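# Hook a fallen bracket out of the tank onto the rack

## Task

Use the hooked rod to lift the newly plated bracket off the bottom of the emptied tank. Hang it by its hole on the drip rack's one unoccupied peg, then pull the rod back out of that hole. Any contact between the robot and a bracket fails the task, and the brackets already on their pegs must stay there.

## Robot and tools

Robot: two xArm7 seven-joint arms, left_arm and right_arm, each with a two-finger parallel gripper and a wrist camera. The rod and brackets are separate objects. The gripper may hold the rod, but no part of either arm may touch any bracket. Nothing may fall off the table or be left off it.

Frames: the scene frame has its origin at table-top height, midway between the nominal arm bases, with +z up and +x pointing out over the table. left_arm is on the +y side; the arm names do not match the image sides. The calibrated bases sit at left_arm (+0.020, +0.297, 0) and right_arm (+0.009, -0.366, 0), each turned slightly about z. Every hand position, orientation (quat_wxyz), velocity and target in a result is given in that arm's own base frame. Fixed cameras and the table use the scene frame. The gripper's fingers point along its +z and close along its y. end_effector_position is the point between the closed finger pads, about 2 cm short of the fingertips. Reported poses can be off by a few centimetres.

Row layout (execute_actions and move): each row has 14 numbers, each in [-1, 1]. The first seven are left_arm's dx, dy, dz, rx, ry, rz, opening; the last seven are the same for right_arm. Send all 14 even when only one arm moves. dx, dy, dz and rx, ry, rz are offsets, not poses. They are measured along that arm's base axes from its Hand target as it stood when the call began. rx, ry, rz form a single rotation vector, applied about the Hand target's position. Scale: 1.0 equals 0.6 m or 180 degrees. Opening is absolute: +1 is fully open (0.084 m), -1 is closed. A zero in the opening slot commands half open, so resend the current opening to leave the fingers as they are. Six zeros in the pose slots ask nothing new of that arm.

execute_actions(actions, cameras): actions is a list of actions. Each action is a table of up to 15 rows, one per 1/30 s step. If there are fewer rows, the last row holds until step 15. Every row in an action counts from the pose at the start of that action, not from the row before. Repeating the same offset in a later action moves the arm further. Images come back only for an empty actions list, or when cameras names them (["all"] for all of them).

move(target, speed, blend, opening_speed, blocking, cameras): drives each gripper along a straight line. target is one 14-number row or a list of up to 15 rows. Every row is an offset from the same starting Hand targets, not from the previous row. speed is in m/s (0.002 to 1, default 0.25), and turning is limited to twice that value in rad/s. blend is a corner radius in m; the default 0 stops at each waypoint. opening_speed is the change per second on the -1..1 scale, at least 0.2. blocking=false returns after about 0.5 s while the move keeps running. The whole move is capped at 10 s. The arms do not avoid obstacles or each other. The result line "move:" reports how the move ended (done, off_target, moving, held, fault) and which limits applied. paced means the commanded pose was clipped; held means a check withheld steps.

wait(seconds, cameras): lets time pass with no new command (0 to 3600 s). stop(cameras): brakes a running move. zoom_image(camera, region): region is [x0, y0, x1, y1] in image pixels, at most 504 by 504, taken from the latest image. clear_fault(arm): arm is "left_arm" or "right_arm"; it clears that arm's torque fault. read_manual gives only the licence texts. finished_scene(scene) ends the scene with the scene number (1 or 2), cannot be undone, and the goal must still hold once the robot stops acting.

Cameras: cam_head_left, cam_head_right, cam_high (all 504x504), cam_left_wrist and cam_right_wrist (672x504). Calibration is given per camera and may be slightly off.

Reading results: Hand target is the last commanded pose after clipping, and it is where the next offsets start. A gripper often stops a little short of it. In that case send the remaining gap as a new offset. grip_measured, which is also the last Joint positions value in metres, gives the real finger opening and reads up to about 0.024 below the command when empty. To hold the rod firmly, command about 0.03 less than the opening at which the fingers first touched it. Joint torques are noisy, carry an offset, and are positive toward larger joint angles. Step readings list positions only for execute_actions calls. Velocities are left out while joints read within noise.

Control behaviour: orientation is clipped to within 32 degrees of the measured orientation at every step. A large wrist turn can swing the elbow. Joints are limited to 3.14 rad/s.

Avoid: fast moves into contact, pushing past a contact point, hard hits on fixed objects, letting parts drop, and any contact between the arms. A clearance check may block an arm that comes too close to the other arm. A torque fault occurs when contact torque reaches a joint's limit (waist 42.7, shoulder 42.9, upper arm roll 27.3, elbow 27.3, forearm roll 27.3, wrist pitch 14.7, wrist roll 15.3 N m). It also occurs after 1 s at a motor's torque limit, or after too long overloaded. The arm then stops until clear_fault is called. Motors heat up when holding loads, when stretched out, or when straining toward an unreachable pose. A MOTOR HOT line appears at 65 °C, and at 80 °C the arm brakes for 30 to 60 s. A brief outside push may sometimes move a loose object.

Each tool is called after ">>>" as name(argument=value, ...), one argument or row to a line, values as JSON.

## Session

>>> execute_actions(
  actions=[],
)

>>> zoom_image(
  camera="cam_high",
  region=[100, 100, 460, 460],
)

>>> zoom_image(
  camera="cam_head_right",
  region=[170, 170, 370, 370],
)

Scene clock: 0.00 s.
left_arm: end_effector_position=(+0.2011, -0.1902, +0.3032) grip_measured=+1.00 end_effector_quat_wxyz=(-0.383, +0.655, +0.645, -0.089) | right_arm: end_effector_position=(+0.3587, -0.1924, +0.2587) grip_measured=+0.99 end_effector_quat_wxyz=(-0.457, -0.472, +0.724, -0.211)
Joint positions: left_arm=[-0.443 0.004 -0.231 1.271 -0.089 2.07 -2.24 0.084] | right_arm=[-0.705 0.157 0.746 1.117 -0.899 1.759 2.252 0.084]
Joint velocities: within noise
Joint torques (N m): no reading
Motor temperatures (°C): left_arm=[30 30 35 37 32 34 31] | right_arm=[33 34 31 34 36 39 36]
Hand target: left_arm +0.2011, -0.1902, +0.3032; -0.383, +0.655, +0.645, -0.089 | right_arm +0.3587, -0.1924, +0.2587; -0.457, -0.472, +0.724, -0.211
Tool commands: left_gripper/opening=+1.0 right_gripper/opening=+1.0
camera_calibration:
cam_left_wrist: T_world_to_cam=[[0.78711, 0.09858, -0.60889, 0.0788], [-0.18468, -0.9042, -0.38513, 0.05429], [-0.58852, 0.41558, -0.69349, 0.54115]] pos_world=[0.26648, -0.18358, 0.44417]
cam_right_wrist: T_world_to_cam=[[-0.87152, 0.47758, 0.11124, 0.41135], [0.15598, 0.48505, -0.86047, 0.32508], [-0.4649, -0.73256, -0.49722, 0.28444]] pos_world=[0.44003, -0.14576, 0.37539]

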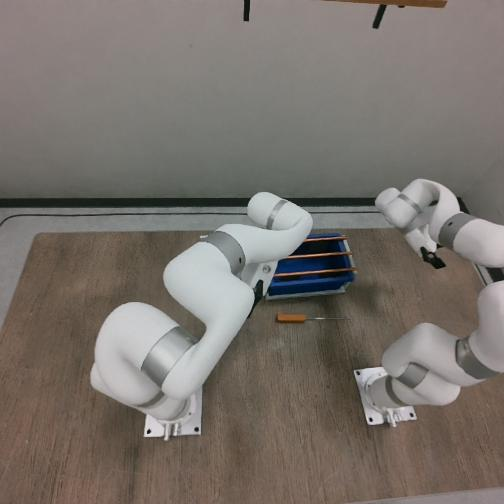

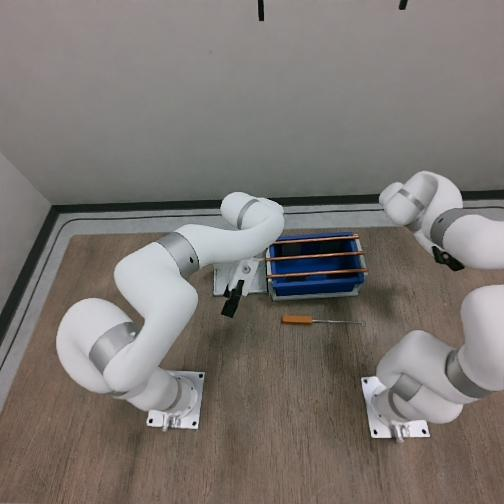

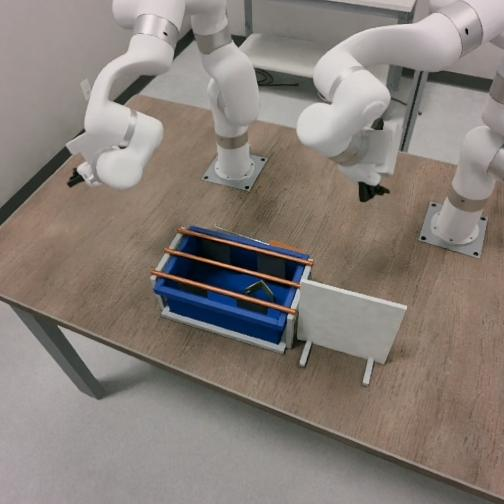

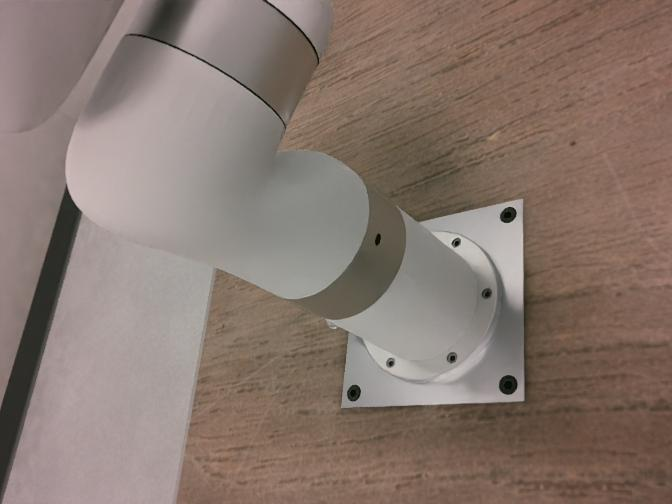

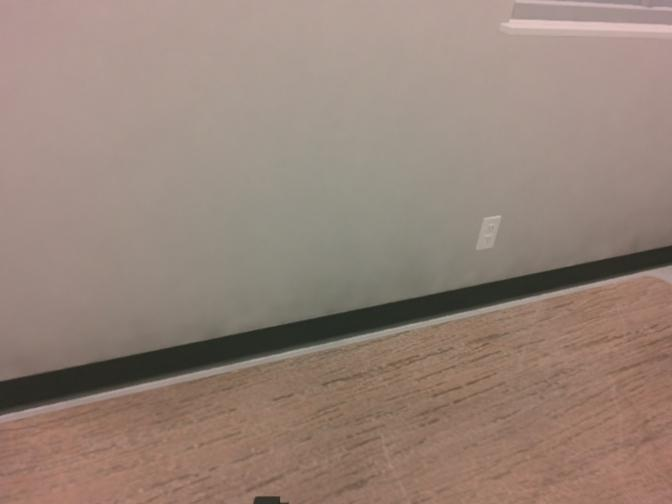

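Scaled by 1.400 from the camera's image (finer frame: 720x720).

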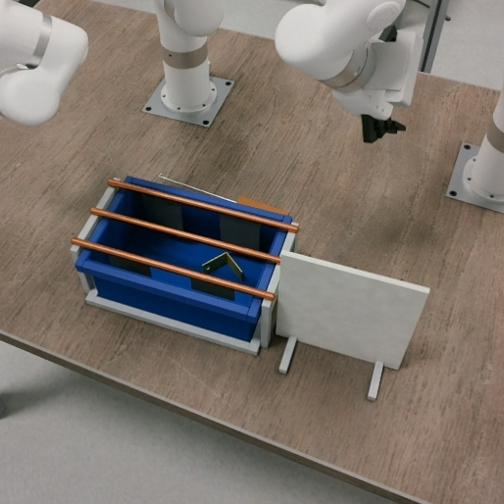

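Scaled by 2.520 from the camera's image (finer frame: 720x720).

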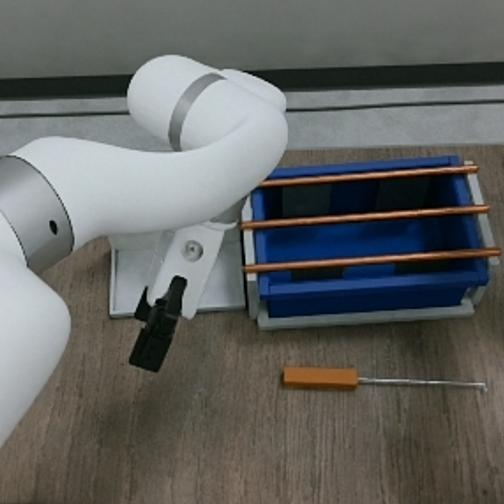

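>>> zoom_image(
  camera="cam_head_right",
  region=[330, 300, 390, 350],
)

>>> zoom_image(
  camera="cam_high",
  region=[200, 210, 320, 330],
)

Scaled by 8.400 from the camera's image (finer frame: 720x720).

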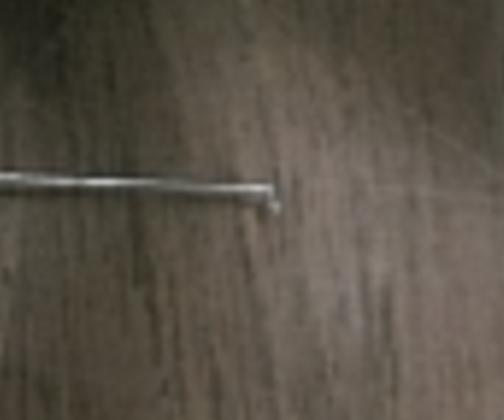

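Scaled by 4.200 from the camera's image (finer frame: 720x720).

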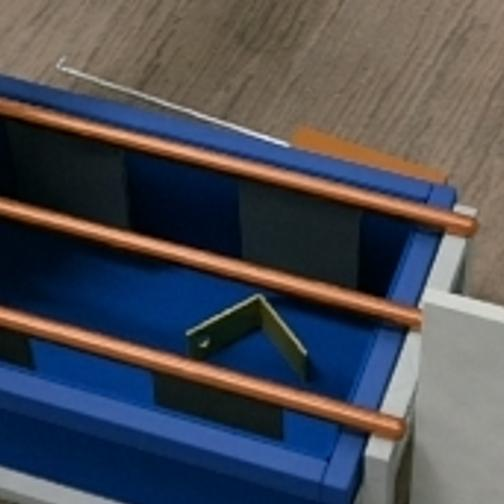

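>>> move(
  target=[0.1,0.42,0.2,0,0,0,1,0.0,0.0,0,0,0,0,0.3],
  speed=0.4,
)

>>> move(
  target=[0,0,0,0,0,0,1,-0.15,0.7323,-0.18,0.0688,-0.0607,0.1228,0.3],
  speed=0.3,
  cameras=["all"],
)

Scene clock: 19.60 s.
left_arm: end_effector_position=(+0.2611, +0.0618, +0.4232) grip_measured=+1.00 end_effector_quat_wxyz=(-0.383, +0.655, +0.645, -0.089) | right_arm: end_effector_position=(+0.3587, -0.1924, +0.2587) grip_measured=+0.29 end_effector_quat_wxyz=(-0.457, -0.472, +0.724, -0.211)
Joint positions: left_arm=[-0.207 -0.124 0.067 1.451 0.416 2.293 -1.54 0.084] | right_arm=[-0.705 0.157 0.746 1.117 -0.899 1.759 2.252 0.056]
Joint torques (N m): left_arm=[6.8 -12.69 2.18 14.43 2.66 1.3 1.61] | right_arm=[0.23 -15.73 2.19 16.84 -0.6 0.47 0.16]
Hand target: left_arm +0.2611, +0.0618, +0.4232; -0.383, +0.655, +0.645, -0.089 | right_arm +0.3587, -0.1924, +0.2587; -0.457, -0.472, +0.724, -0.211
Off the commanded pose: left_arm 0.000 m, 0 deg | right_arm 0.000 m, 0 deg.
move: done

Scene clock: 21.67 s.
left_arm: end_effector_position=(+0.2611, +0.0618, +0.4232) grip_measured=+1.00 end_effector_quat_wxyz=(-0.383, +0.655, +0.645, -0.089) | right_arm: end_effector_position=(+0.2687, +0.2469, +0.1508) grip_measured=+0.29 end_effector_quat_wxyz=(+0.284, +0.626, -0.678, +0.259)
Joint positions: left_arm=[-0.207 -0.124 0.067 1.451 0.416 2.293 -1.54 0.084] | right_arm=[0.081 0.547 1.054 1.239 -0.635 1.81 3.044 0.056]
Joint torques (N m): left_arm=[6.76 -12.35 2.09 14.02 2.5 1.42 1.59] | right_arm=[6.27 -11.2 7.39 16.76 -2.27 1.5 1.48]
Hand target: left_arm +0.2611, +0.0618, +0.4232; -0.383, +0.655, +0.645, -0.089 | right_arm +0.2687, +0.2470, +0.1507; +0.284, +0.626, -0.678, +0.259
Off the commanded pose: left_arm 0.000 m, 0 deg | right_arm 0.000 m, 0 deg.
move: done
cam_left_wrist: T_world_to_cam=[[0.78711, 0.09858, -0.60889, 0.0798], [-0.18468, -0.9042, -0.38513, 0.33944], [-0.58852, 0.41558, -0.69349, 0.55495]] pos_world=[0.32648, 0.06842, 0.56417]
cam_right_wrist: T_world_to_cam=[[-0.99506, 0.099, -0.00677, 0.2796], [0.07477, 0.70317, -0.70708, -0.02203], [-0.06524, -0.7041, -0.7071, 0.42801]] pos_world=[0.30779, 0.28917, 0.28896]

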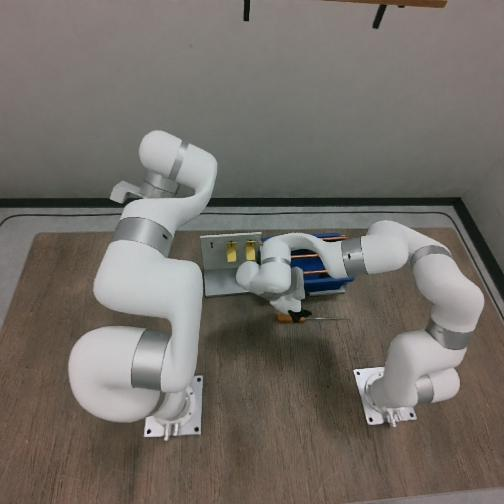

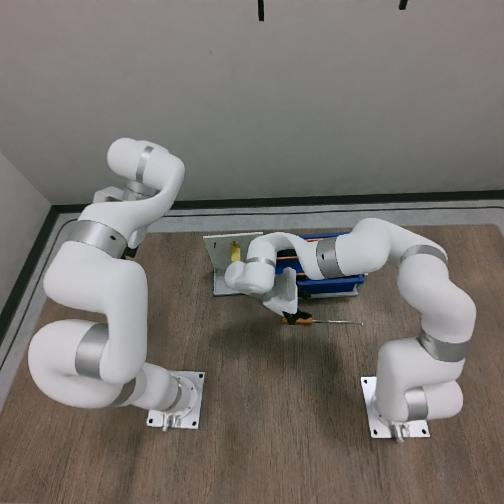

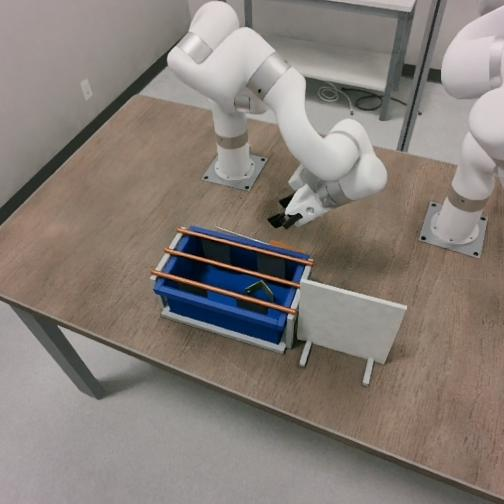

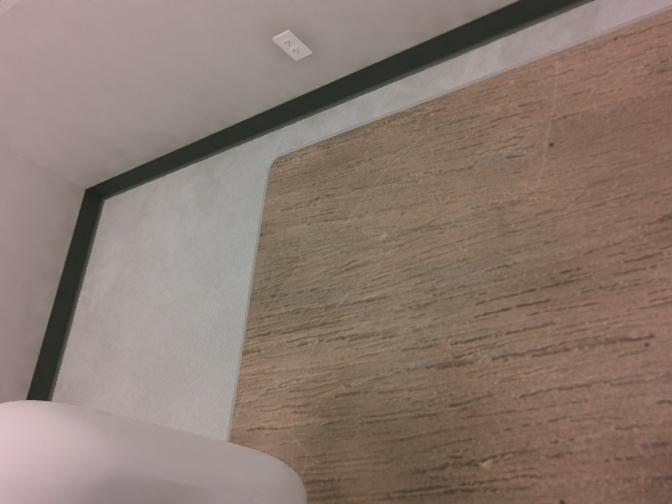

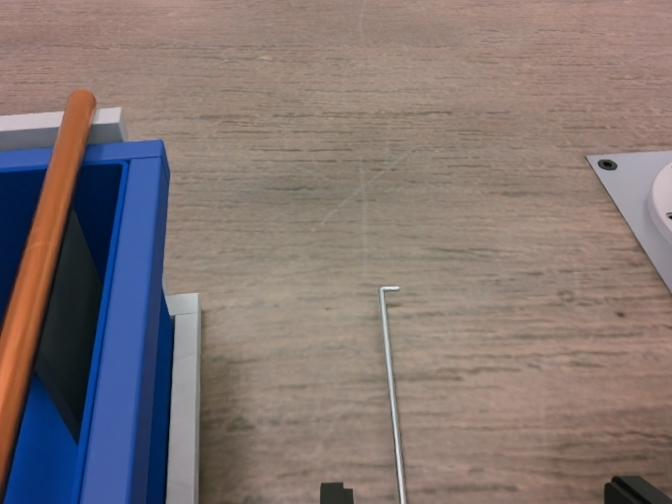

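>>> move(
  target=[0,0,0,0,0,0,1,0,0,-0.117,0,0,0,0.3],
  speed=0.2,
  cameras=["cam_right_wrist"],
)

Scene clock: 24.93 s.
left_arm: end_effector_position=(+0.2611, +0.0618, +0.4232) grip_measured=+1.00 end_effector_quat_wxyz=(-0.383, +0.655, +0.645, -0.089) | right_arm: end_effector_position=(+0.2687, +0.2470, +0.0806) grip_measured=+0.29 end_effector_quat_wxyz=(+0.284, +0.626, -0.678, +0.259)
Joint positions: left_arm=[-0.207 -0.124 0.067 1.451 0.416 2.293 -1.54 0.084] | right_arm=[0.137 0.684 0.972 1.201 -0.725 1.701 3.132 0.056]
Joint torques (N m): left_arm=[6.9 -12.43 2.18 14.14 2.58 1.23 1.59] | right_arm=[6.57 -12.32 9.09 14.77 -2.2 -0.8 1.51]
Hand target: left_arm +0.2611, +0.0618, +0.4232; -0.383, +0.655, +0.645, -0.089 | right_arm +0.2687, +0.2470, +0.0805; +0.284, +0.626, -0.678, +0.259
Off the commanded pose: left_arm 0.000 m, 0 deg | right_arm 0.000 m, 0 deg.
move: done
cam_right_wrist: T_world_to_cam=[[-0.99508, 0.09886, -0.00677, 0.27917], [0.07468, 0.70318, -0.70708, -0.07165], [-0.06514, -0.7041, -0.7071, 0.37834]] pos_world=[0.30779, 0.28917, 0.21876]

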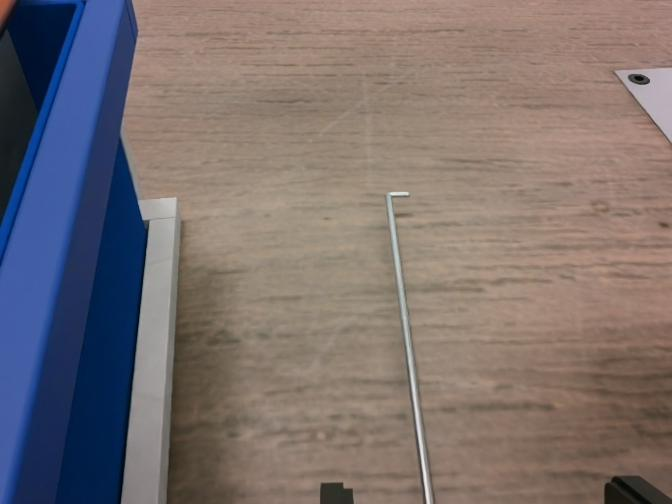

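>>> move(
  target=[0,0,0,0,0,0,1,0,0,-0.075,0,0,0,0.3],
  speed=0.15,
  cameras=["cam_right_wrist"],
)

Scene clock: 28.33 s.
left_arm: end_effector_position=(+0.2611, +0.0618, +0.4232) grip_measured=+1.00 end_effector_quat_wxyz=(-0.383, +0.655, +0.645, -0.089) | right_arm: end_effector_position=(+0.2687, +0.2470, +0.0356) grip_measured=+0.29 end_effector_quat_wxyz=(+0.284, +0.626, -0.678, +0.259)
Joint positions: left_arm=[-0.207 -0.124 0.067 1.451 0.416 2.293 -1.54 0.084] | right_arm=[0.177 0.779 0.911 1.2 -0.788 1.64 3.18 0.056]
Joint torques (N m): left_arm=[6.88 -12.78 2.13 14.22 2.53 1.27 1.64] | right_arm=[6.66 -14.02 9.65 13.71 -2.16 -0.77 1.52]
Hand target: left_arm +0.2611, +0.0618, +0.4232; -0.383, +0.655, +0.645, -0.089 | right_arm +0.2687, +0.2470, +0.0355; +0.284, +0.626, -0.678, +0.259
Off the commanded pose: left_arm 0.000 m, 0 deg | right_arm 0.000 m, 0 deg.
move: done
cam_right_wrist: T_world_to_cam=[[-0.99508, 0.09886, -0.00677, 0.27887], [0.07468, 0.70318, -0.70708, -0.10347], [-0.06514, -0.7041, -0.7071, 0.34652]] pos_world=[0.30779, 0.28917, 0.17376]

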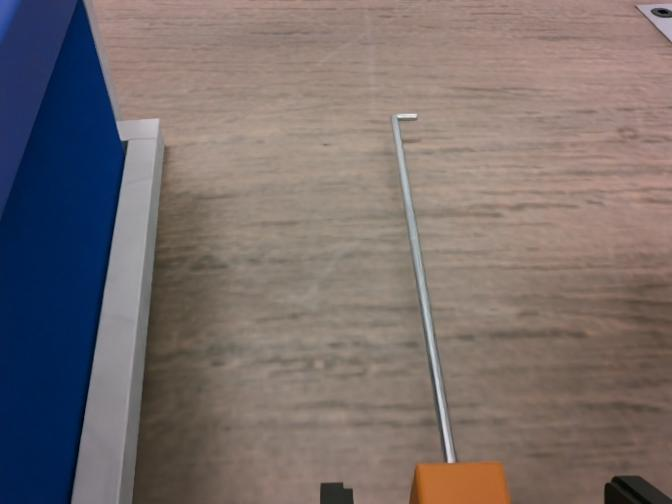

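>>> move(
  target=[0,0,0,0,0,0,1,0.005,0,-0.009,0,0,0.01,0.3],
  speed=0.1,
)

>>> move(
  target=[0,0,0,0,0,0,1,0,0,0,0,0,0,-1],
  speed=0.1,
  opening_speed=0.6,
)

>>> move(
  target=[0,0,0,0,0,0,1,0,0,0.6,0,0,0,-1],
  speed=0.25,
  cameras=["cam_right_wrist"],
)

Scene clock: 31.93 s.
left_arm: end_effector_position=(+0.2611, +0.0618, +0.4232) grip_measured=+1.00 end_effector_quat_wxyz=(-0.383, +0.655, +0.645, -0.089) | right_arm: end_effector_position=(+0.2717, +0.2470, +0.0302) grip_measured=+0.29 end_effector_quat_wxyz=(+0.280, +0.636, -0.669, +0.264)
Joint positions: left_arm=[-0.207 -0.124 0.067 1.451 0.416 2.293 -1.54 0.084] | right_arm=[0.184 0.788 0.905 1.197 -0.814 1.632 3.167 0.056]
Joint torques (N m): left_arm=[6.8 -12.55 2.1 13.97 2.52 1.18 1.41] | right_arm=[6.45 -13.91 9.74 8.57 -2.23 -0.76 -1.33]
Hand target: left_arm +0.2611, +0.0618, +0.4232; -0.383, +0.655, +0.645, -0.089 | right_arm +0.2717, +0.2470, +0.0301; +0.280, +0.636, -0.669, +0.264
Off the commanded pose: left_arm 0.000 m, 0 deg | right_arm 0.000 m, 0 deg.
move: done

Scene clock: 34.30 s.
left_arm: end_effector_position=(+0.2611, +0.0618, +0.4232) grip_measured=+1.00 end_effector_quat_wxyz=(-0.383, +0.655, +0.645, -0.089) | right_arm: end_effector_position=(+0.2717, +0.2470, +0.0301) grip_measured=-0.52 end_effector_quat_wxyz=(+0.280, +0.636, -0.669, +0.264)
Joint positions: left_arm=[-0.207 -0.124 0.067 1.451 0.416 2.293 -1.54 0.084] | right_arm=[0.184 0.788 0.905 1.197 -0.814 1.632 3.167 0.021]
Joint torques (N m): left_arm=[6.38 -12.45 2.28 14.12 2.3 1.18 1.51] | right_arm=[5.51 -14.59 9.6 9.07 -1.75 -0.78 -1.03]
Hand target: left_arm +0.2611, +0.0618, +0.4232; -0.383, +0.655, +0.645, -0.089 | right_arm +0.2717, +0.2470, +0.0301; +0.280, +0.636, -0.669, +0.264
Off the commanded pose: left_arm 0.000 m, 0 deg | right_arm 0.000 m, 0 deg.
move: done

Scene clock: 36.30 s.
left_arm: end_effector_position=(+0.2611, +0.0618, +0.4232) grip_measured=+1.00 end_effector_quat_wxyz=(-0.383, +0.655, +0.645, -0.089) | right_arm: end_effector_position=(+0.2717, +0.2469, +0.3901) grip_measured=-0.52 end_effector_quat_wxyz=(+0.280, +0.636, -0.669, +0.264)
Joint positions: left_arm=[-0.207 -0.124 0.067 1.451 0.416 2.293 -1.54 0.084] | right_arm=[0.139 0.355 1.132 1.756 -0.598 2.349 2.739 0.021]
Joint torques (N m): left_arm=[7.28 -12.54 2 14.03 2.42 1.09 1.45] | right_arm=[6.61 -9.47 3.37 18.16 -2.66 1.55 1.47]
Hand target: left_arm +0.2611, +0.0618, +0.4232; -0.383, +0.655, +0.645, -0.089 | right_arm +0.2717, +0.2470, +0.3901; +0.280, +0.636, -0.669, +0.264
Off the commanded pose: left_arm 0.000 m, 0 deg | right_arm 0.000 m, 0 deg.
move: done
cam_right_wrist: T_world_to_cam=[[-0.99769, 0.0676, -0.00669, 0.29257], [0.05253, 0.70518, -0.70708, 0.15253], [-0.04308, -0.7058, -0.7071, 0.59192]] pos_world=[0.30938, 0.29044, 0.52836]

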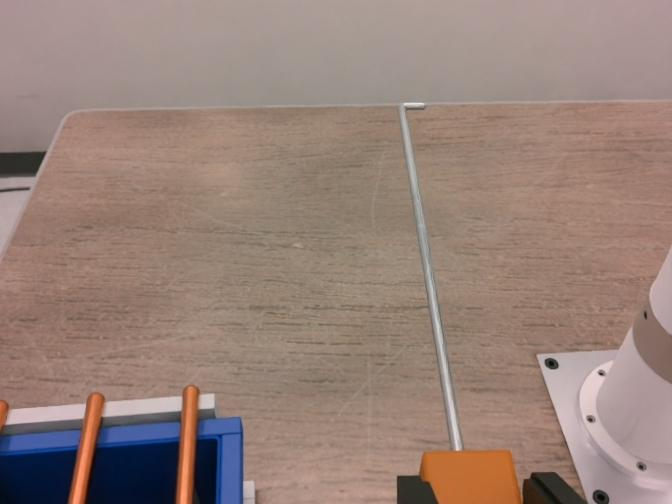

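>>> move(
  target=[
    [0,0,0,0,0,0,1,-0.03,0,-0.52,0,0,0,-1],
    [0,0,0,0,0,0,1,-0.03,0,-0.598,0,0,0,-1],
  ],
  speed=[0.25,0.06],
  blend=[0.005,0],
)

>>> move(
  target=[0,0,0,0,0,0,1,0,0,0,0,0,0,0.3],
  opening_speed=0.6,
)

>>> move(
  target=[
    [0,0,0,0,0,0,1,0.01,0.12,0.12,0,0,0,0.3],
    [0,0,0,0,0,0,1,0.01,0.0,0.4,0,0,0,0.3],
    [0,0,0,0,0,0,1,0.0,-0.5,0.5,0,0,0,0.3],
  ],
  speed=[0.12,0.3,0.4],
  blend=0.02,
  cameras=["all"],
)

Scene clock: 68.30 s.
left_arm: end_effector_position=(+0.2611, +0.0618, +0.4232) grip_measured=+1.00 end_effector_quat_wxyz=(-0.383, +0.655, +0.645, -0.089) | right_arm: end_effector_position=(+0.2537, +0.2470, +0.0314) grip_measured=-0.52 end_effector_quat_wxyz=(+0.280, +0.636, -0.669, +0.264)
Joint positions: left_arm=[-0.207 -0.124 0.067 1.451 0.416 2.293 -1.54 0.084] | right_arm=[0.19 0.764 0.916 1.155 -0.786 1.615 3.193 0.021]
Joint torques (N m): left_arm=[6.8 -12.92 1.99 14.38 2.36 1.13 1.47] | right_arm=[6.54 -13.42 9.52 13.62 -2.09 -0.73 1.46]
Hand target: left_arm +0.2611, +0.0618, +0.4232; -0.383, +0.655, +0.645, -0.089 | right_arm +0.2537, +0.2470, +0.0313; +0.280, +0.636, -0.669, +0.264
Off the commanded pose: left_arm 0.000 m, 0 deg | right_arm 0.000 m, 0 deg.
move: done

Scene clock: 70.67 s.
left_arm: end_effector_position=(+0.2611, +0.0618, +0.4232) grip_measured=+1.00 end_effector_quat_wxyz=(-0.383, +0.655, +0.645, -0.089) | right_arm: end_effector_position=(+0.2537, +0.2470, +0.0313) grip_measured=+0.29 end_effector_quat_wxyz=(+0.280, +0.636, -0.669, +0.264)
Joint positions: left_arm=[-0.207 -0.124 0.067 1.451 0.416 2.293 -1.54 0.084] | right_arm=[0.19 0.764 0.916 1.155 -0.786 1.615 3.193 0.056]
Joint torques (N m): left_arm=[6.9 -13.03 1.96 13.97 2.32 0.96 1.37] | right_arm=[6.21 -13.46 9.65 12.68 -1.81 -0.63 1.25]
Hand target: left_arm +0.2611, +0.0618, +0.4232; -0.383, +0.655, +0.645, -0.089 | right_arm +0.2537, +0.2470, +0.0313; +0.280, +0.636, -0.669, +0.264
Off the commanded pose: left_arm 0.000 m, 0 deg | right_arm 0.000 m, 0 deg.
move: done

Scene clock: 73.47 s.
left_arm: end_effector_position=(+0.2611, +0.0618, +0.4232) grip_measured=+1.00 end_effector_quat_wxyz=(-0.383, +0.655, +0.645, -0.089) | right_arm: end_effector_position=(+0.2537, -0.0530, +0.3313) grip_measured=+0.29 end_effector_quat_wxyz=(+0.280, +0.636, -0.669, +0.264)
Joint positions: left_arm=[-0.207 -0.124 0.067 1.451 0.416 2.293 -1.54 0.084] | right_arm=[-0.205 -0.748 0.483 0.684 -0.451 1.546 1.806 0.056]
Joint torques (N m): left_arm=[6.6 -13.19 2.15 13.98 2.49 0.94 1.41] | right_arm=[-6.21 -8.82 -8.42 15.41 -3.16 -1.86 -1.31]
Hand target: left_arm +0.2611, +0.0618, +0.4232; -0.383, +0.655, +0.645, -0.089 | right_arm +0.2537, -0.0530, +0.3313; +0.280, +0.636, -0.669, +0.264
Off the commanded pose: left_arm 0.000 m, 0 deg | right_arm 0.000 m, 0 deg.
move: done
cam_left_wrist: T_world_to_cam=[[0.78711, 0.09858, -0.60889, 0.0798], [-0.18468, -0.9042, -0.38513, 0.33944], [-0.58852, 0.41558, -0.69349, 0.55495]] pos_world=[0.32648, 0.06842, 0.56417]
cam_right_wrist: T_world_to_cam=[[-0.99769, 0.06753, -0.00676, 0.29453], [0.05253, 0.70518, -0.70708, 0.32345], [-0.04298, -0.70581, -0.7071, 0.3378]] pos_world=[0.29138, -0.00956, 0.46956]

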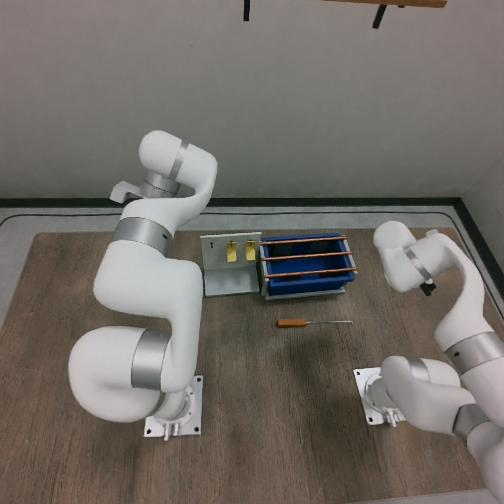

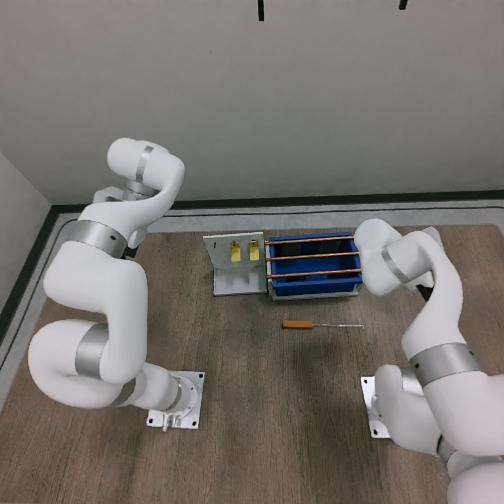

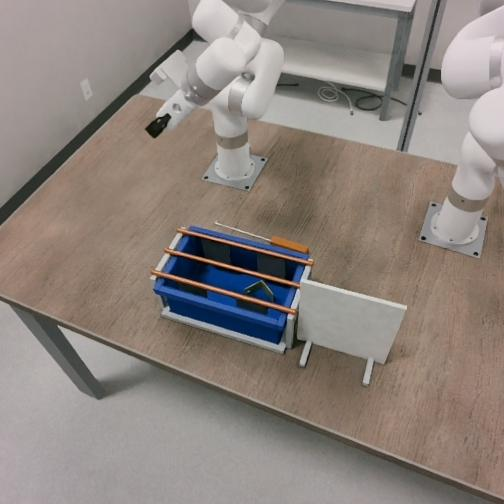

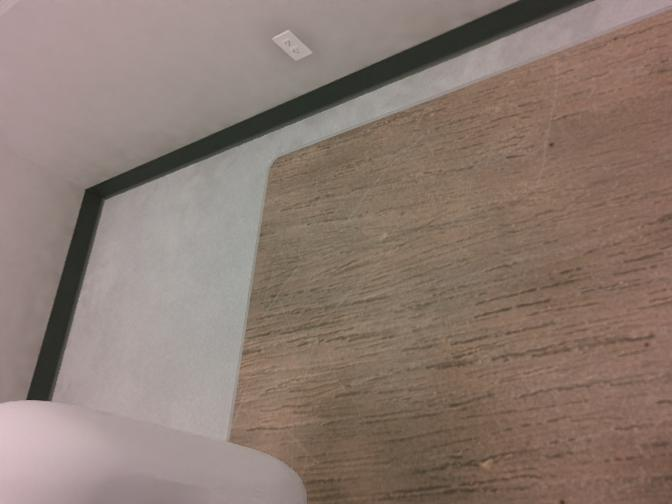

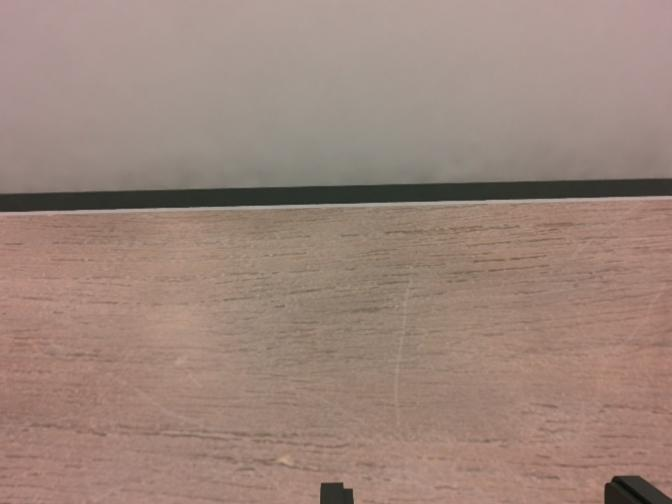

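>>> move(
  target=[-0.025,-0.77,-0.4,-0.381,-0.1995,0.0767,0.3,0,0,0,0,0,0,1],
  speed=0.3,
  cameras=["cam_left_wrist","cam_head_left","cam_high"],
)

Scene clock: 79.53 s.
left_arm: end_effector_position=(+0.2461, -0.4002, +0.1832) grip_measured=+0.29 end_effector_quat_wxyz=(+0.263, +0.672, +0.634, -0.278) | right_arm: end_effector_position=(+0.2537, -0.0530, +0.3313) grip_measured=+0.99 end_effector_quat_wxyz=(+0.280, +0.636, -0.669, +0.264)
Joint positions: left_arm=[-0.608 -0.184 -0.285 0.606 -1.358 0.552 -1.281 0.056] | right_arm=[-0.205 -0.748 0.483 0.684 -0.451 1.546 1.806 0.084]
Joint torques (N m): left_arm=[-6.15 -10.71 3.59 14.71 -1.12 -1.76 1.61] | right_arm=[-5.53 -6.99 -6.52 18.3 -2.57 -1.43 -1.28]
Hand target: left_arm +0.2461, -0.4002, +0.1832; +0.263, +0.672, +0.634, -0.278 | right_arm +0.2537, -0.0530, +0.3313; +0.280, +0.636, -0.669, +0.264
Off the commanded pose: left_arm 0.000 m, 0 deg | right_arm 0.000 m, 0 deg.
move: done
cam_left_wrist: T_world_to_cam=[[0.99785, -0.05828, 0.02998, -0.24065], [-0.06294, -0.72494, 0.68592, -0.32803], [-0.01824, -0.68634, -0.72706, -0.00352]] pos_world=[0.21942, -0.25424, 0.22966]
Images, in order (width x height): cam_head_left 504x504, cam_high 504x504, cam_left_wrist 672x504.

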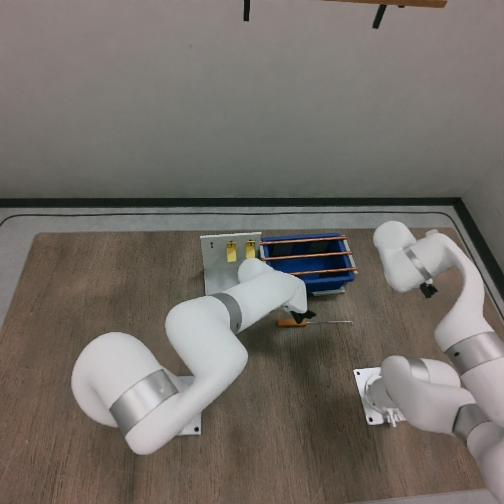

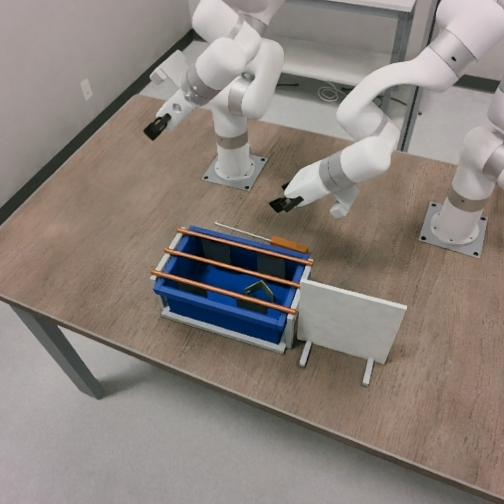

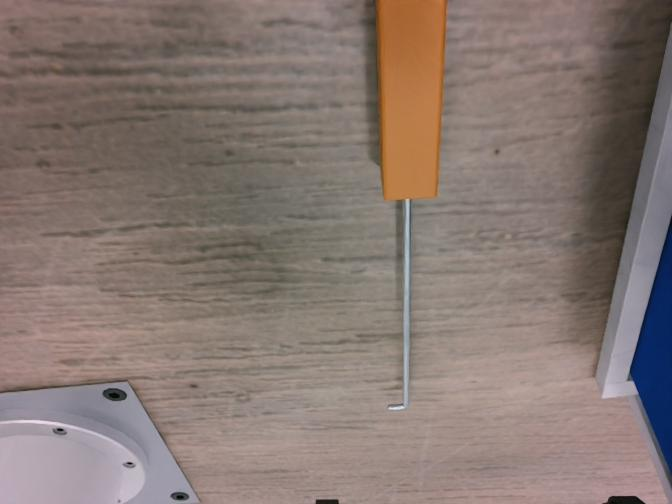

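>>> move(
  target=[
    [0,0.025,-0.2,0,0,0,0.3,0,0,0,0,0,0,1],
    [0,0.025,-0.2555,0,0,0,0.3,0,0,0,0,0,0,1],
  ],
  speed=[0.2,0.08],
  blend=[0.005,0],
  cameras=["cam_left_wrist","cam_high"],
)

>>> zoom_image(
  camera="cam_high",
  region=[200, 130, 380, 310],
)

Scene clock: 85.43 s.
left_arm: end_effector_position=(+0.2461, -0.3852, +0.0299) grip_measured=+0.29 end_effector_quat_wxyz=(+0.263, +0.672, +0.634, -0.278) | right_arm: end_effector_position=(+0.2537, -0.0530, +0.3313) grip_measured=+0.99 end_effector_quat_wxyz=(+0.280, +0.636, -0.669, +0.264)
Joint positions: left_arm=[-0.608 0.262 -0.26 0.665 -1.937 0.495 -0.515 0.056] | right_arm=[-0.205 -0.748 0.483 0.684 -0.451 1.546 1.806 0.084]
Joint torques (N m): left_arm=[-6.31 -17.51 0.85 10.79 -1 1.19 1.63] | right_arm=[-4.97 -4.63 -4.34 18.26 -1.91 -1.41 -1.27]
Hand target: left_arm +0.2461, -0.3852, +0.0299; +0.263, +0.672, +0.634, -0.278 | right_arm +0.2537, -0.0530, +0.3313; +0.280, +0.636, -0.669, +0.264
Off the commanded pose: left_arm 0.000 m, 0 deg | right_arm 0.000 m, 0 deg.
move: done
cam_left_wrist: T_world_to_cam=[[0.99785, -0.05828, 0.02998, -0.23518], [-0.06294, -0.72494, 0.68592, -0.212], [-0.01824, -0.68634, -0.72706, -0.10468]] pos_world=[0.21942, -0.23924, 0.07636]
Images, in order (width x height): cam_high 504x504, cam_left_wrist 672x504.

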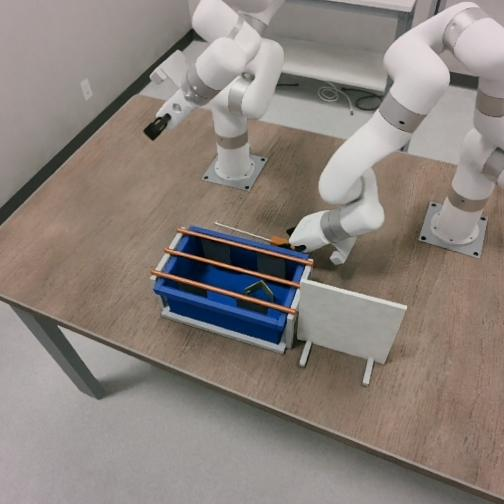

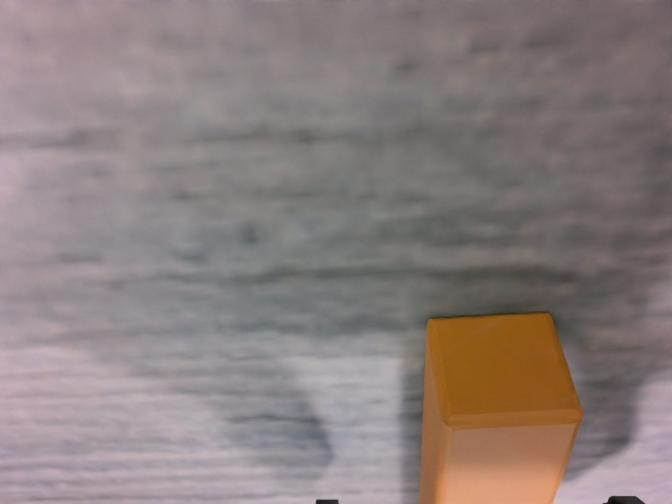

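Scaled by 2.800 from the camera's image (finer frame: 720x720).

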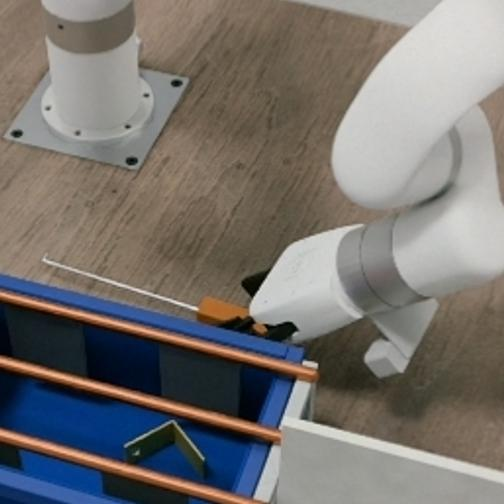

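>>> move(
  target=[0.004,0,0,0,0,0,0.3,0,0,0,0,0,0,1],
  speed=0.05,
)

>>> move(
  target=[0,0,0,0,0,0,-1,0,0,0,0,0,0,1],
  opening_speed=0.6,
)

>>> move(
  target=[0,0,0.67,0,0,0,-1,0,0,0,0,0,0,1],
  speed=0.25,
  cameras=["cam_left_wrist","cam_high","cam_head_left"],
)

Scene clock: 87.93 s.
left_arm: end_effector_position=(+0.2485, -0.3852, +0.0299) grip_measured=+0.29 end_effector_quat_wxyz=(+0.263, +0.672, +0.634, -0.278) | right_arm: end_effector_position=(+0.2537, -0.0530, +0.3313) grip_measured=+0.99 end_effector_quat_wxyz=(+0.280, +0.636, -0.669, +0.264)
Joint positions: left_arm=[-0.605 0.265 -0.258 0.669 -1.929 0.496 -0.52 0.056] | right_arm=[-0.205 -0.748 0.483 0.684 -0.451 1.546 1.806 0.084]
Joint torques (N m): left_arm=[7.2 -17.32 0.82 11.01 1.66 1.12 -1.66] | right_arm=[-5.11 -3.5 -4.44 18.19 -1.42 -1.53 -1.29]
Hand target: left_arm +0.2485, -0.3852, +0.0299; +0.263, +0.672, +0.634, -0.278 | right_arm +0.2537, -0.0530, +0.3313; +0.280, +0.636, -0.669, +0.264
Off the commanded pose: left_arm 0.000 m, 0 deg | right_arm 0.000 m, 0 deg.
move: done

Scene clock: 90.30 s.
left_arm: end_effector_position=(+0.2485, -0.3852, +0.0299) grip_measured=-0.50 end_effector_quat_wxyz=(+0.263, +0.672, +0.634, -0.278) | right_arm: end_effector_position=(+0.2537, -0.0530, +0.3313) grip_measured=+0.99 end_effector_quat_wxyz=(+0.280, +0.636, -0.669, +0.264)
Joint positions: left_arm=[-0.605 0.265 -0.258 0.669 -1.929 0.496 -0.52 0.022] | right_arm=[-0.205 -0.748 0.483 0.684 -0.451 1.546 1.806 0.084]
Joint torques (N m): left_arm=[5.72 -17.76 0.03 9.26 1.29 0.36 -1.36] | right_arm=[-5.16 -2.15 -4.35 18.23 -0.87 -1.64 -1.31]
Hand target: left_arm +0.2485, -0.3852, +0.0299; +0.263, +0.672, +0.634, -0.278 | right_arm +0.2537, -0.0530, +0.3313; +0.280, +0.636, -0.669, +0.264
Off the commanded pose: left_arm 0.000 m, 0 deg | right_arm 0.000 m, 0 deg.
move: done

Scene clock: 92.40 s.
left_arm: end_effector_position=(+0.2485, -0.3852, +0.4319) grip_measured=-0.50 end_effector_quat_wxyz=(+0.263, +0.672, +0.634, -0.278) | right_arm: end_effector_position=(+0.2537, -0.0530, +0.3313) grip_measured=+0.99 end_effector_quat_wxyz=(+0.280, +0.636, -0.669, +0.264)
Joint positions: left_arm=[-0.486 -0.48 -0.197 0.99 -0.817 1.082 -1.938 0.022] | right_arm=[-0.205 -0.748 0.483 0.684 -0.451 1.546 1.806 0.084]
Joint torques (N m): left_arm=[6.16 -6.15 5.02 17.27 0.88 -0.15 -1.72] | right_arm=[-5.43 -1.35 -4.33 18.17 -0.56 -1.74 -1.07]
Hand target: left_arm +0.2485, -0.3852, +0.4319; +0.263, +0.672, +0.634, -0.278 | right_arm +0.2537, -0.0530, +0.3313; +0.280, +0.636, -0.669, +0.264
Off the commanded pose: left_arm 0.000 m, 0 deg | right_arm 0.000 m, 0 deg.
move: done
cam_left_wrist: T_world_to_cam=[[0.99785, -0.05828, 0.02998, -0.24962], [-0.06294, -0.72494, 0.68592, -0.48752], [-0.01824, -0.68634, -0.72706, 0.18771]] pos_world=[0.22182, -0.23914, 0.47836]
Images, in order (width x height): cam_head_left 504x504, cam_high 504x504, cam_left_wrist 672x504.

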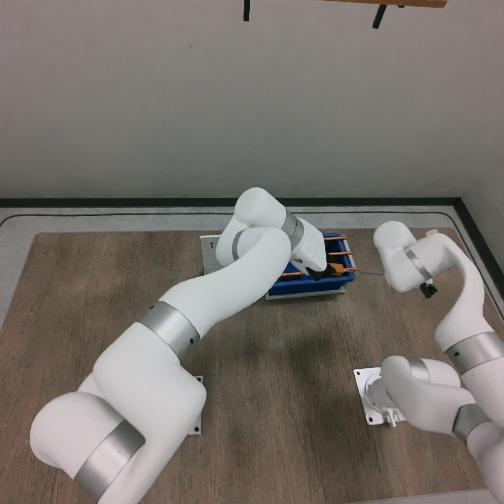

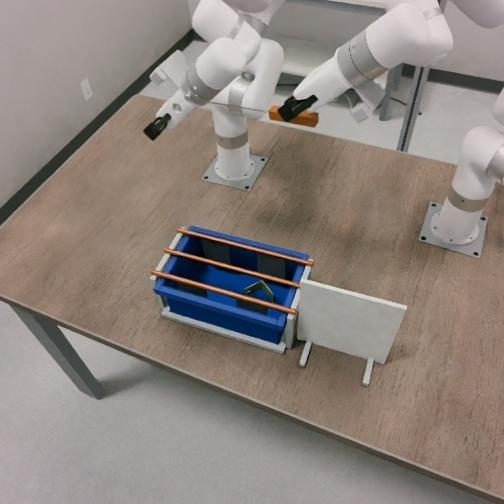

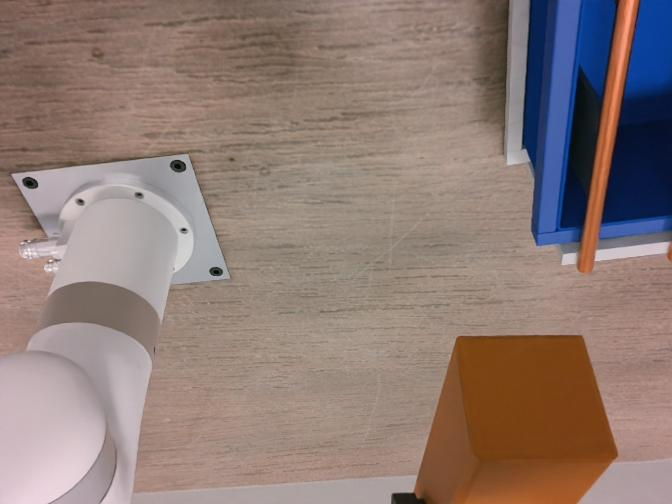

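>>> move(
  target=[
    [0,0,-0.6,0,0,0,-1,0,0,0,0,0,0,1],
    [0,0,-0.67,0,0,0,-1,0,0,0,0,0,0,1],
  ],
  speed=[0.25,0.06],
  blend=[0.005,0],
)

>>> move(
  target=[0,0,0,0,0,0,0.2,0,0,0,0,0,0,1],
  opening_speed=0.6,
)

>>> move(
  target=[0,0.055,0,0,0,0,0.2,0,0,0,0,0,0,1],
  speed=0.05,
)

>>> move(
  target=[0,0,0,0,0,0,-1,0,0,0,0,0,0,1],
  opening_speed=0.6,
)

>>> move(
  target=[0.05,-0.05,0.7,0,0,0,-1,0,0,0,0,0,0,1],
  speed=0.25,
  cameras=["cam_left_wrist","cam_high","cam_head_left"],
)

Scene clock: 119.77 s.
left_arm: end_effector_position=(+0.2485, -0.3852, +0.0299) grip_measured=-0.50 end_effector_quat_wxyz=(+0.263, +0.672, +0.634, -0.278) | right_arm: end_effector_position=(+0.2537, -0.0530, +0.3313) grip_measured=+0.99 end_effector_quat_wxyz=(+0.280, +0.636, -0.669, +0.264)
Joint positions: left_arm=[-0.61 0.265 -0.253 0.669 -1.929 0.497 -0.52 0.022] | right_arm=[-0.205 -0.748 0.483 0.684 -0.451 1.546 1.806 0.084]
Joint torques (N m): left_arm=[-6.82 -14.33 0.38 9.7 -1.06 0.97 1.61] | right_arm=[-5.93 1.16 -3.91 18.2 0.92 -1.74 0.82]
Motor temperatures (°C): left_arm=[30 30 35 43 32 34 31] | right_arm=[33 34 31 38 36 39 36]
Hand target: left_arm +0.2485, -0.3852, +0.0299; +0.263, +0.672, +0.634, -0.278 | right_arm +0.2537, -0.0530, +0.3313; +0.280, +0.636, -0.669, +0.264
Off the commanded pose: left_arm 0.000 m, 0 deg | right_arm 0.000 m, 0 deg.
move: done

Scene clock: 121.97 s.
left_arm: end_effector_position=(+0.2485, -0.3852, +0.0299) grip_measured=+0.19 end_effector_quat_wxyz=(+0.263, +0.672, +0.634, -0.278) | right_arm: end_effector_position=(+0.2537, -0.0530, +0.3313) grip_measured=+0.99 end_effector_quat_wxyz=(+0.280, +0.636, -0.669, +0.264)
Joint positions: left_arm=[-0.61 0.265 -0.253 0.669 -1.929 0.497 -0.52 0.052] | right_arm=[-0.205 -0.748 0.483 0.684 -0.451 1.546 1.806 0.084]
Joint torques (N m): left_arm=[-3.29 -29.43 0.82 7.44 -1.03 0.96 1] | right_arm=[-6.03 1.39 -3.9 18.13 0.77 -1.75 1.06]
Hand target: left_arm +0.2485, -0.3852, +0.0299; +0.263, +0.672, +0.634, -0.278 | right_arm +0.2537, -0.0530, +0.3313; +0.280, +0.636, -0.669, +0.264
Off the commanded pose: left_arm 0.000 m, 0 deg | right_arm 0.000 m, 0 deg.
move: done

Scene clock: 122.97 s.
left_arm: end_effector_position=(+0.2485, -0.3522, +0.0299) grip_measured=+0.19 end_effector_quat_wxyz=(+0.263, +0.672, +0.634, -0.278) | right_arm: end_effector_position=(+0.2537, -0.0530, +0.3313) grip_measured=+0.99 end_effector_quat_wxyz=(+0.280, +0.636, -0.669, +0.264)
Joint positions: left_arm=[-0.566 0.208 -0.222 0.586 -1.886 0.549 -0.503 0.052] | right_arm=[-0.205 -0.748 0.483 0.684 -0.451 1.546 1.806 0.084]
Joint torques (N m): left_arm=[6.97 -28.05 1.47 6.41 1.86 1.24 1.57] | right_arm=[-6.03 1.27 -3.96 17.93 0.9 -1.76 1.03]
Hand target: left_arm +0.2485, -0.3522, +0.0299; +0.263, +0.672, +0.634, -0.278 | right_arm +0.2537, -0.0530, +0.3313; +0.280, +0.636, -0.669, +0.264
Off the commanded pose: left_arm 0.000 m, 0 deg | right_arm 0.000 m, 0 deg.
move: done

Scene clock: 125.17 s.
left_arm: end_effector_position=(+0.2485, -0.3522, +0.0299) grip_measured=-0.50 end_effector_quat_wxyz=(+0.263, +0.672, +0.634, -0.278) | right_arm: end_effector_position=(+0.2537, -0.0530, +0.3313) grip_measured=+0.99 end_effector_quat_wxyz=(+0.280, +0.636, -0.669, +0.264)
Joint positions: left_arm=[-0.566 0.208 -0.222 0.586 -1.886 0.549 -0.503 0.022] | right_arm=[-0.205 -0.748 0.483 0.684 -0.451 1.546 1.806 0.084]
Joint torques (N m): left_arm=[5.55 -24.35 0.56 6.56 1.44 0.24 1.05] | right_arm=[-6.1 1.3 -3.97 17.85 0.93 -1.74 1]
Hand target: left_arm +0.2485, -0.3522, +0.0299; +0.263, +0.672, +0.634, -0.278 | right_arm +0.2537, -0.0530, +0.3313; +0.280, +0.636, -0.669, +0.264
Off the commanded pose: left_arm 0.000 m, 0 deg | right_arm 0.000 m, 0 deg.
move: done

Scene clock: 127.37 s.
left_arm: end_effector_position=(+0.2785, -0.3822, +0.4499) grip_measured=-0.50 end_effector_quat_wxyz=(+0.263, +0.672, +0.634, -0.278) | right_arm: end_effector_position=(+0.2537, -0.0530, +0.3313) grip_measured=+0.99 end_effector_quat_wxyz=(+0.280, +0.636, -0.669, +0.264)
Joint positions: left_arm=[-0.45 -0.399 -0.175 1.104 -0.795 1.138 -1.926 0.022] | right_arm=[-0.205 -0.748 0.483 0.684 -0.451 1.546 1.806 0.084]
Joint torques (N m): left_arm=[6.69 -8.02 4.35 17.16 0.6 -0.24 -1.66] | right_arm=[-5.56 1.2 -3.86 17.63 0.97 -1.75 0.78]
Hand target: left_arm +0.2785, -0.3822, +0.4499; +0.263, +0.672, +0.634, -0.278 | right_arm +0.2537, -0.0530, +0.3313; +0.280, +0.636, -0.669, +0.264
Off the commanded pose: left_arm 0.000 m, 0 deg | right_arm 0.000 m, 0 deg.
move: done
cam_left_wrist: T_world_to_cam=[[0.99785, -0.05828, 0.02998, -0.27992], [-0.06294, -0.72494, 0.68592, -0.4958], [-0.01824, -0.68634, -0.72706, 0.2034]] pos_world=[0.25182, -0.23614, 0.49636]
Images, in order (width x height): cam_head_left 504x504, cam_high 504x504, cam_left_wrist 672x504.

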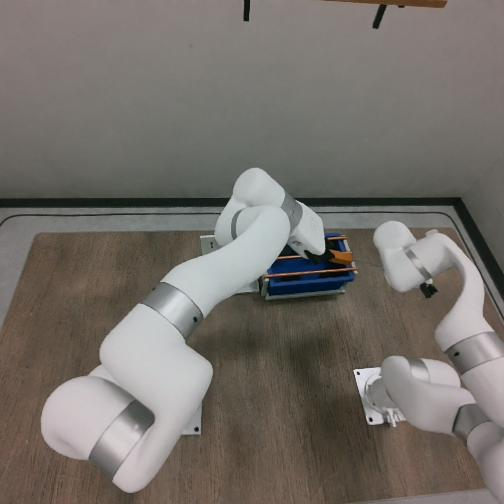

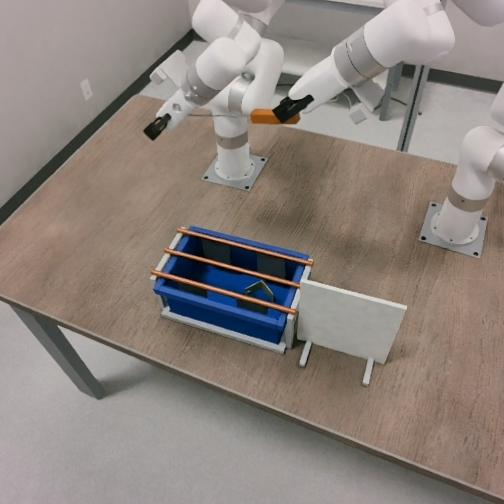

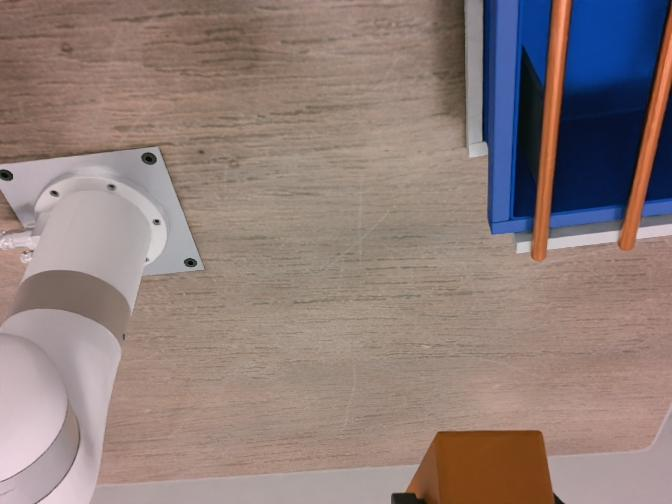

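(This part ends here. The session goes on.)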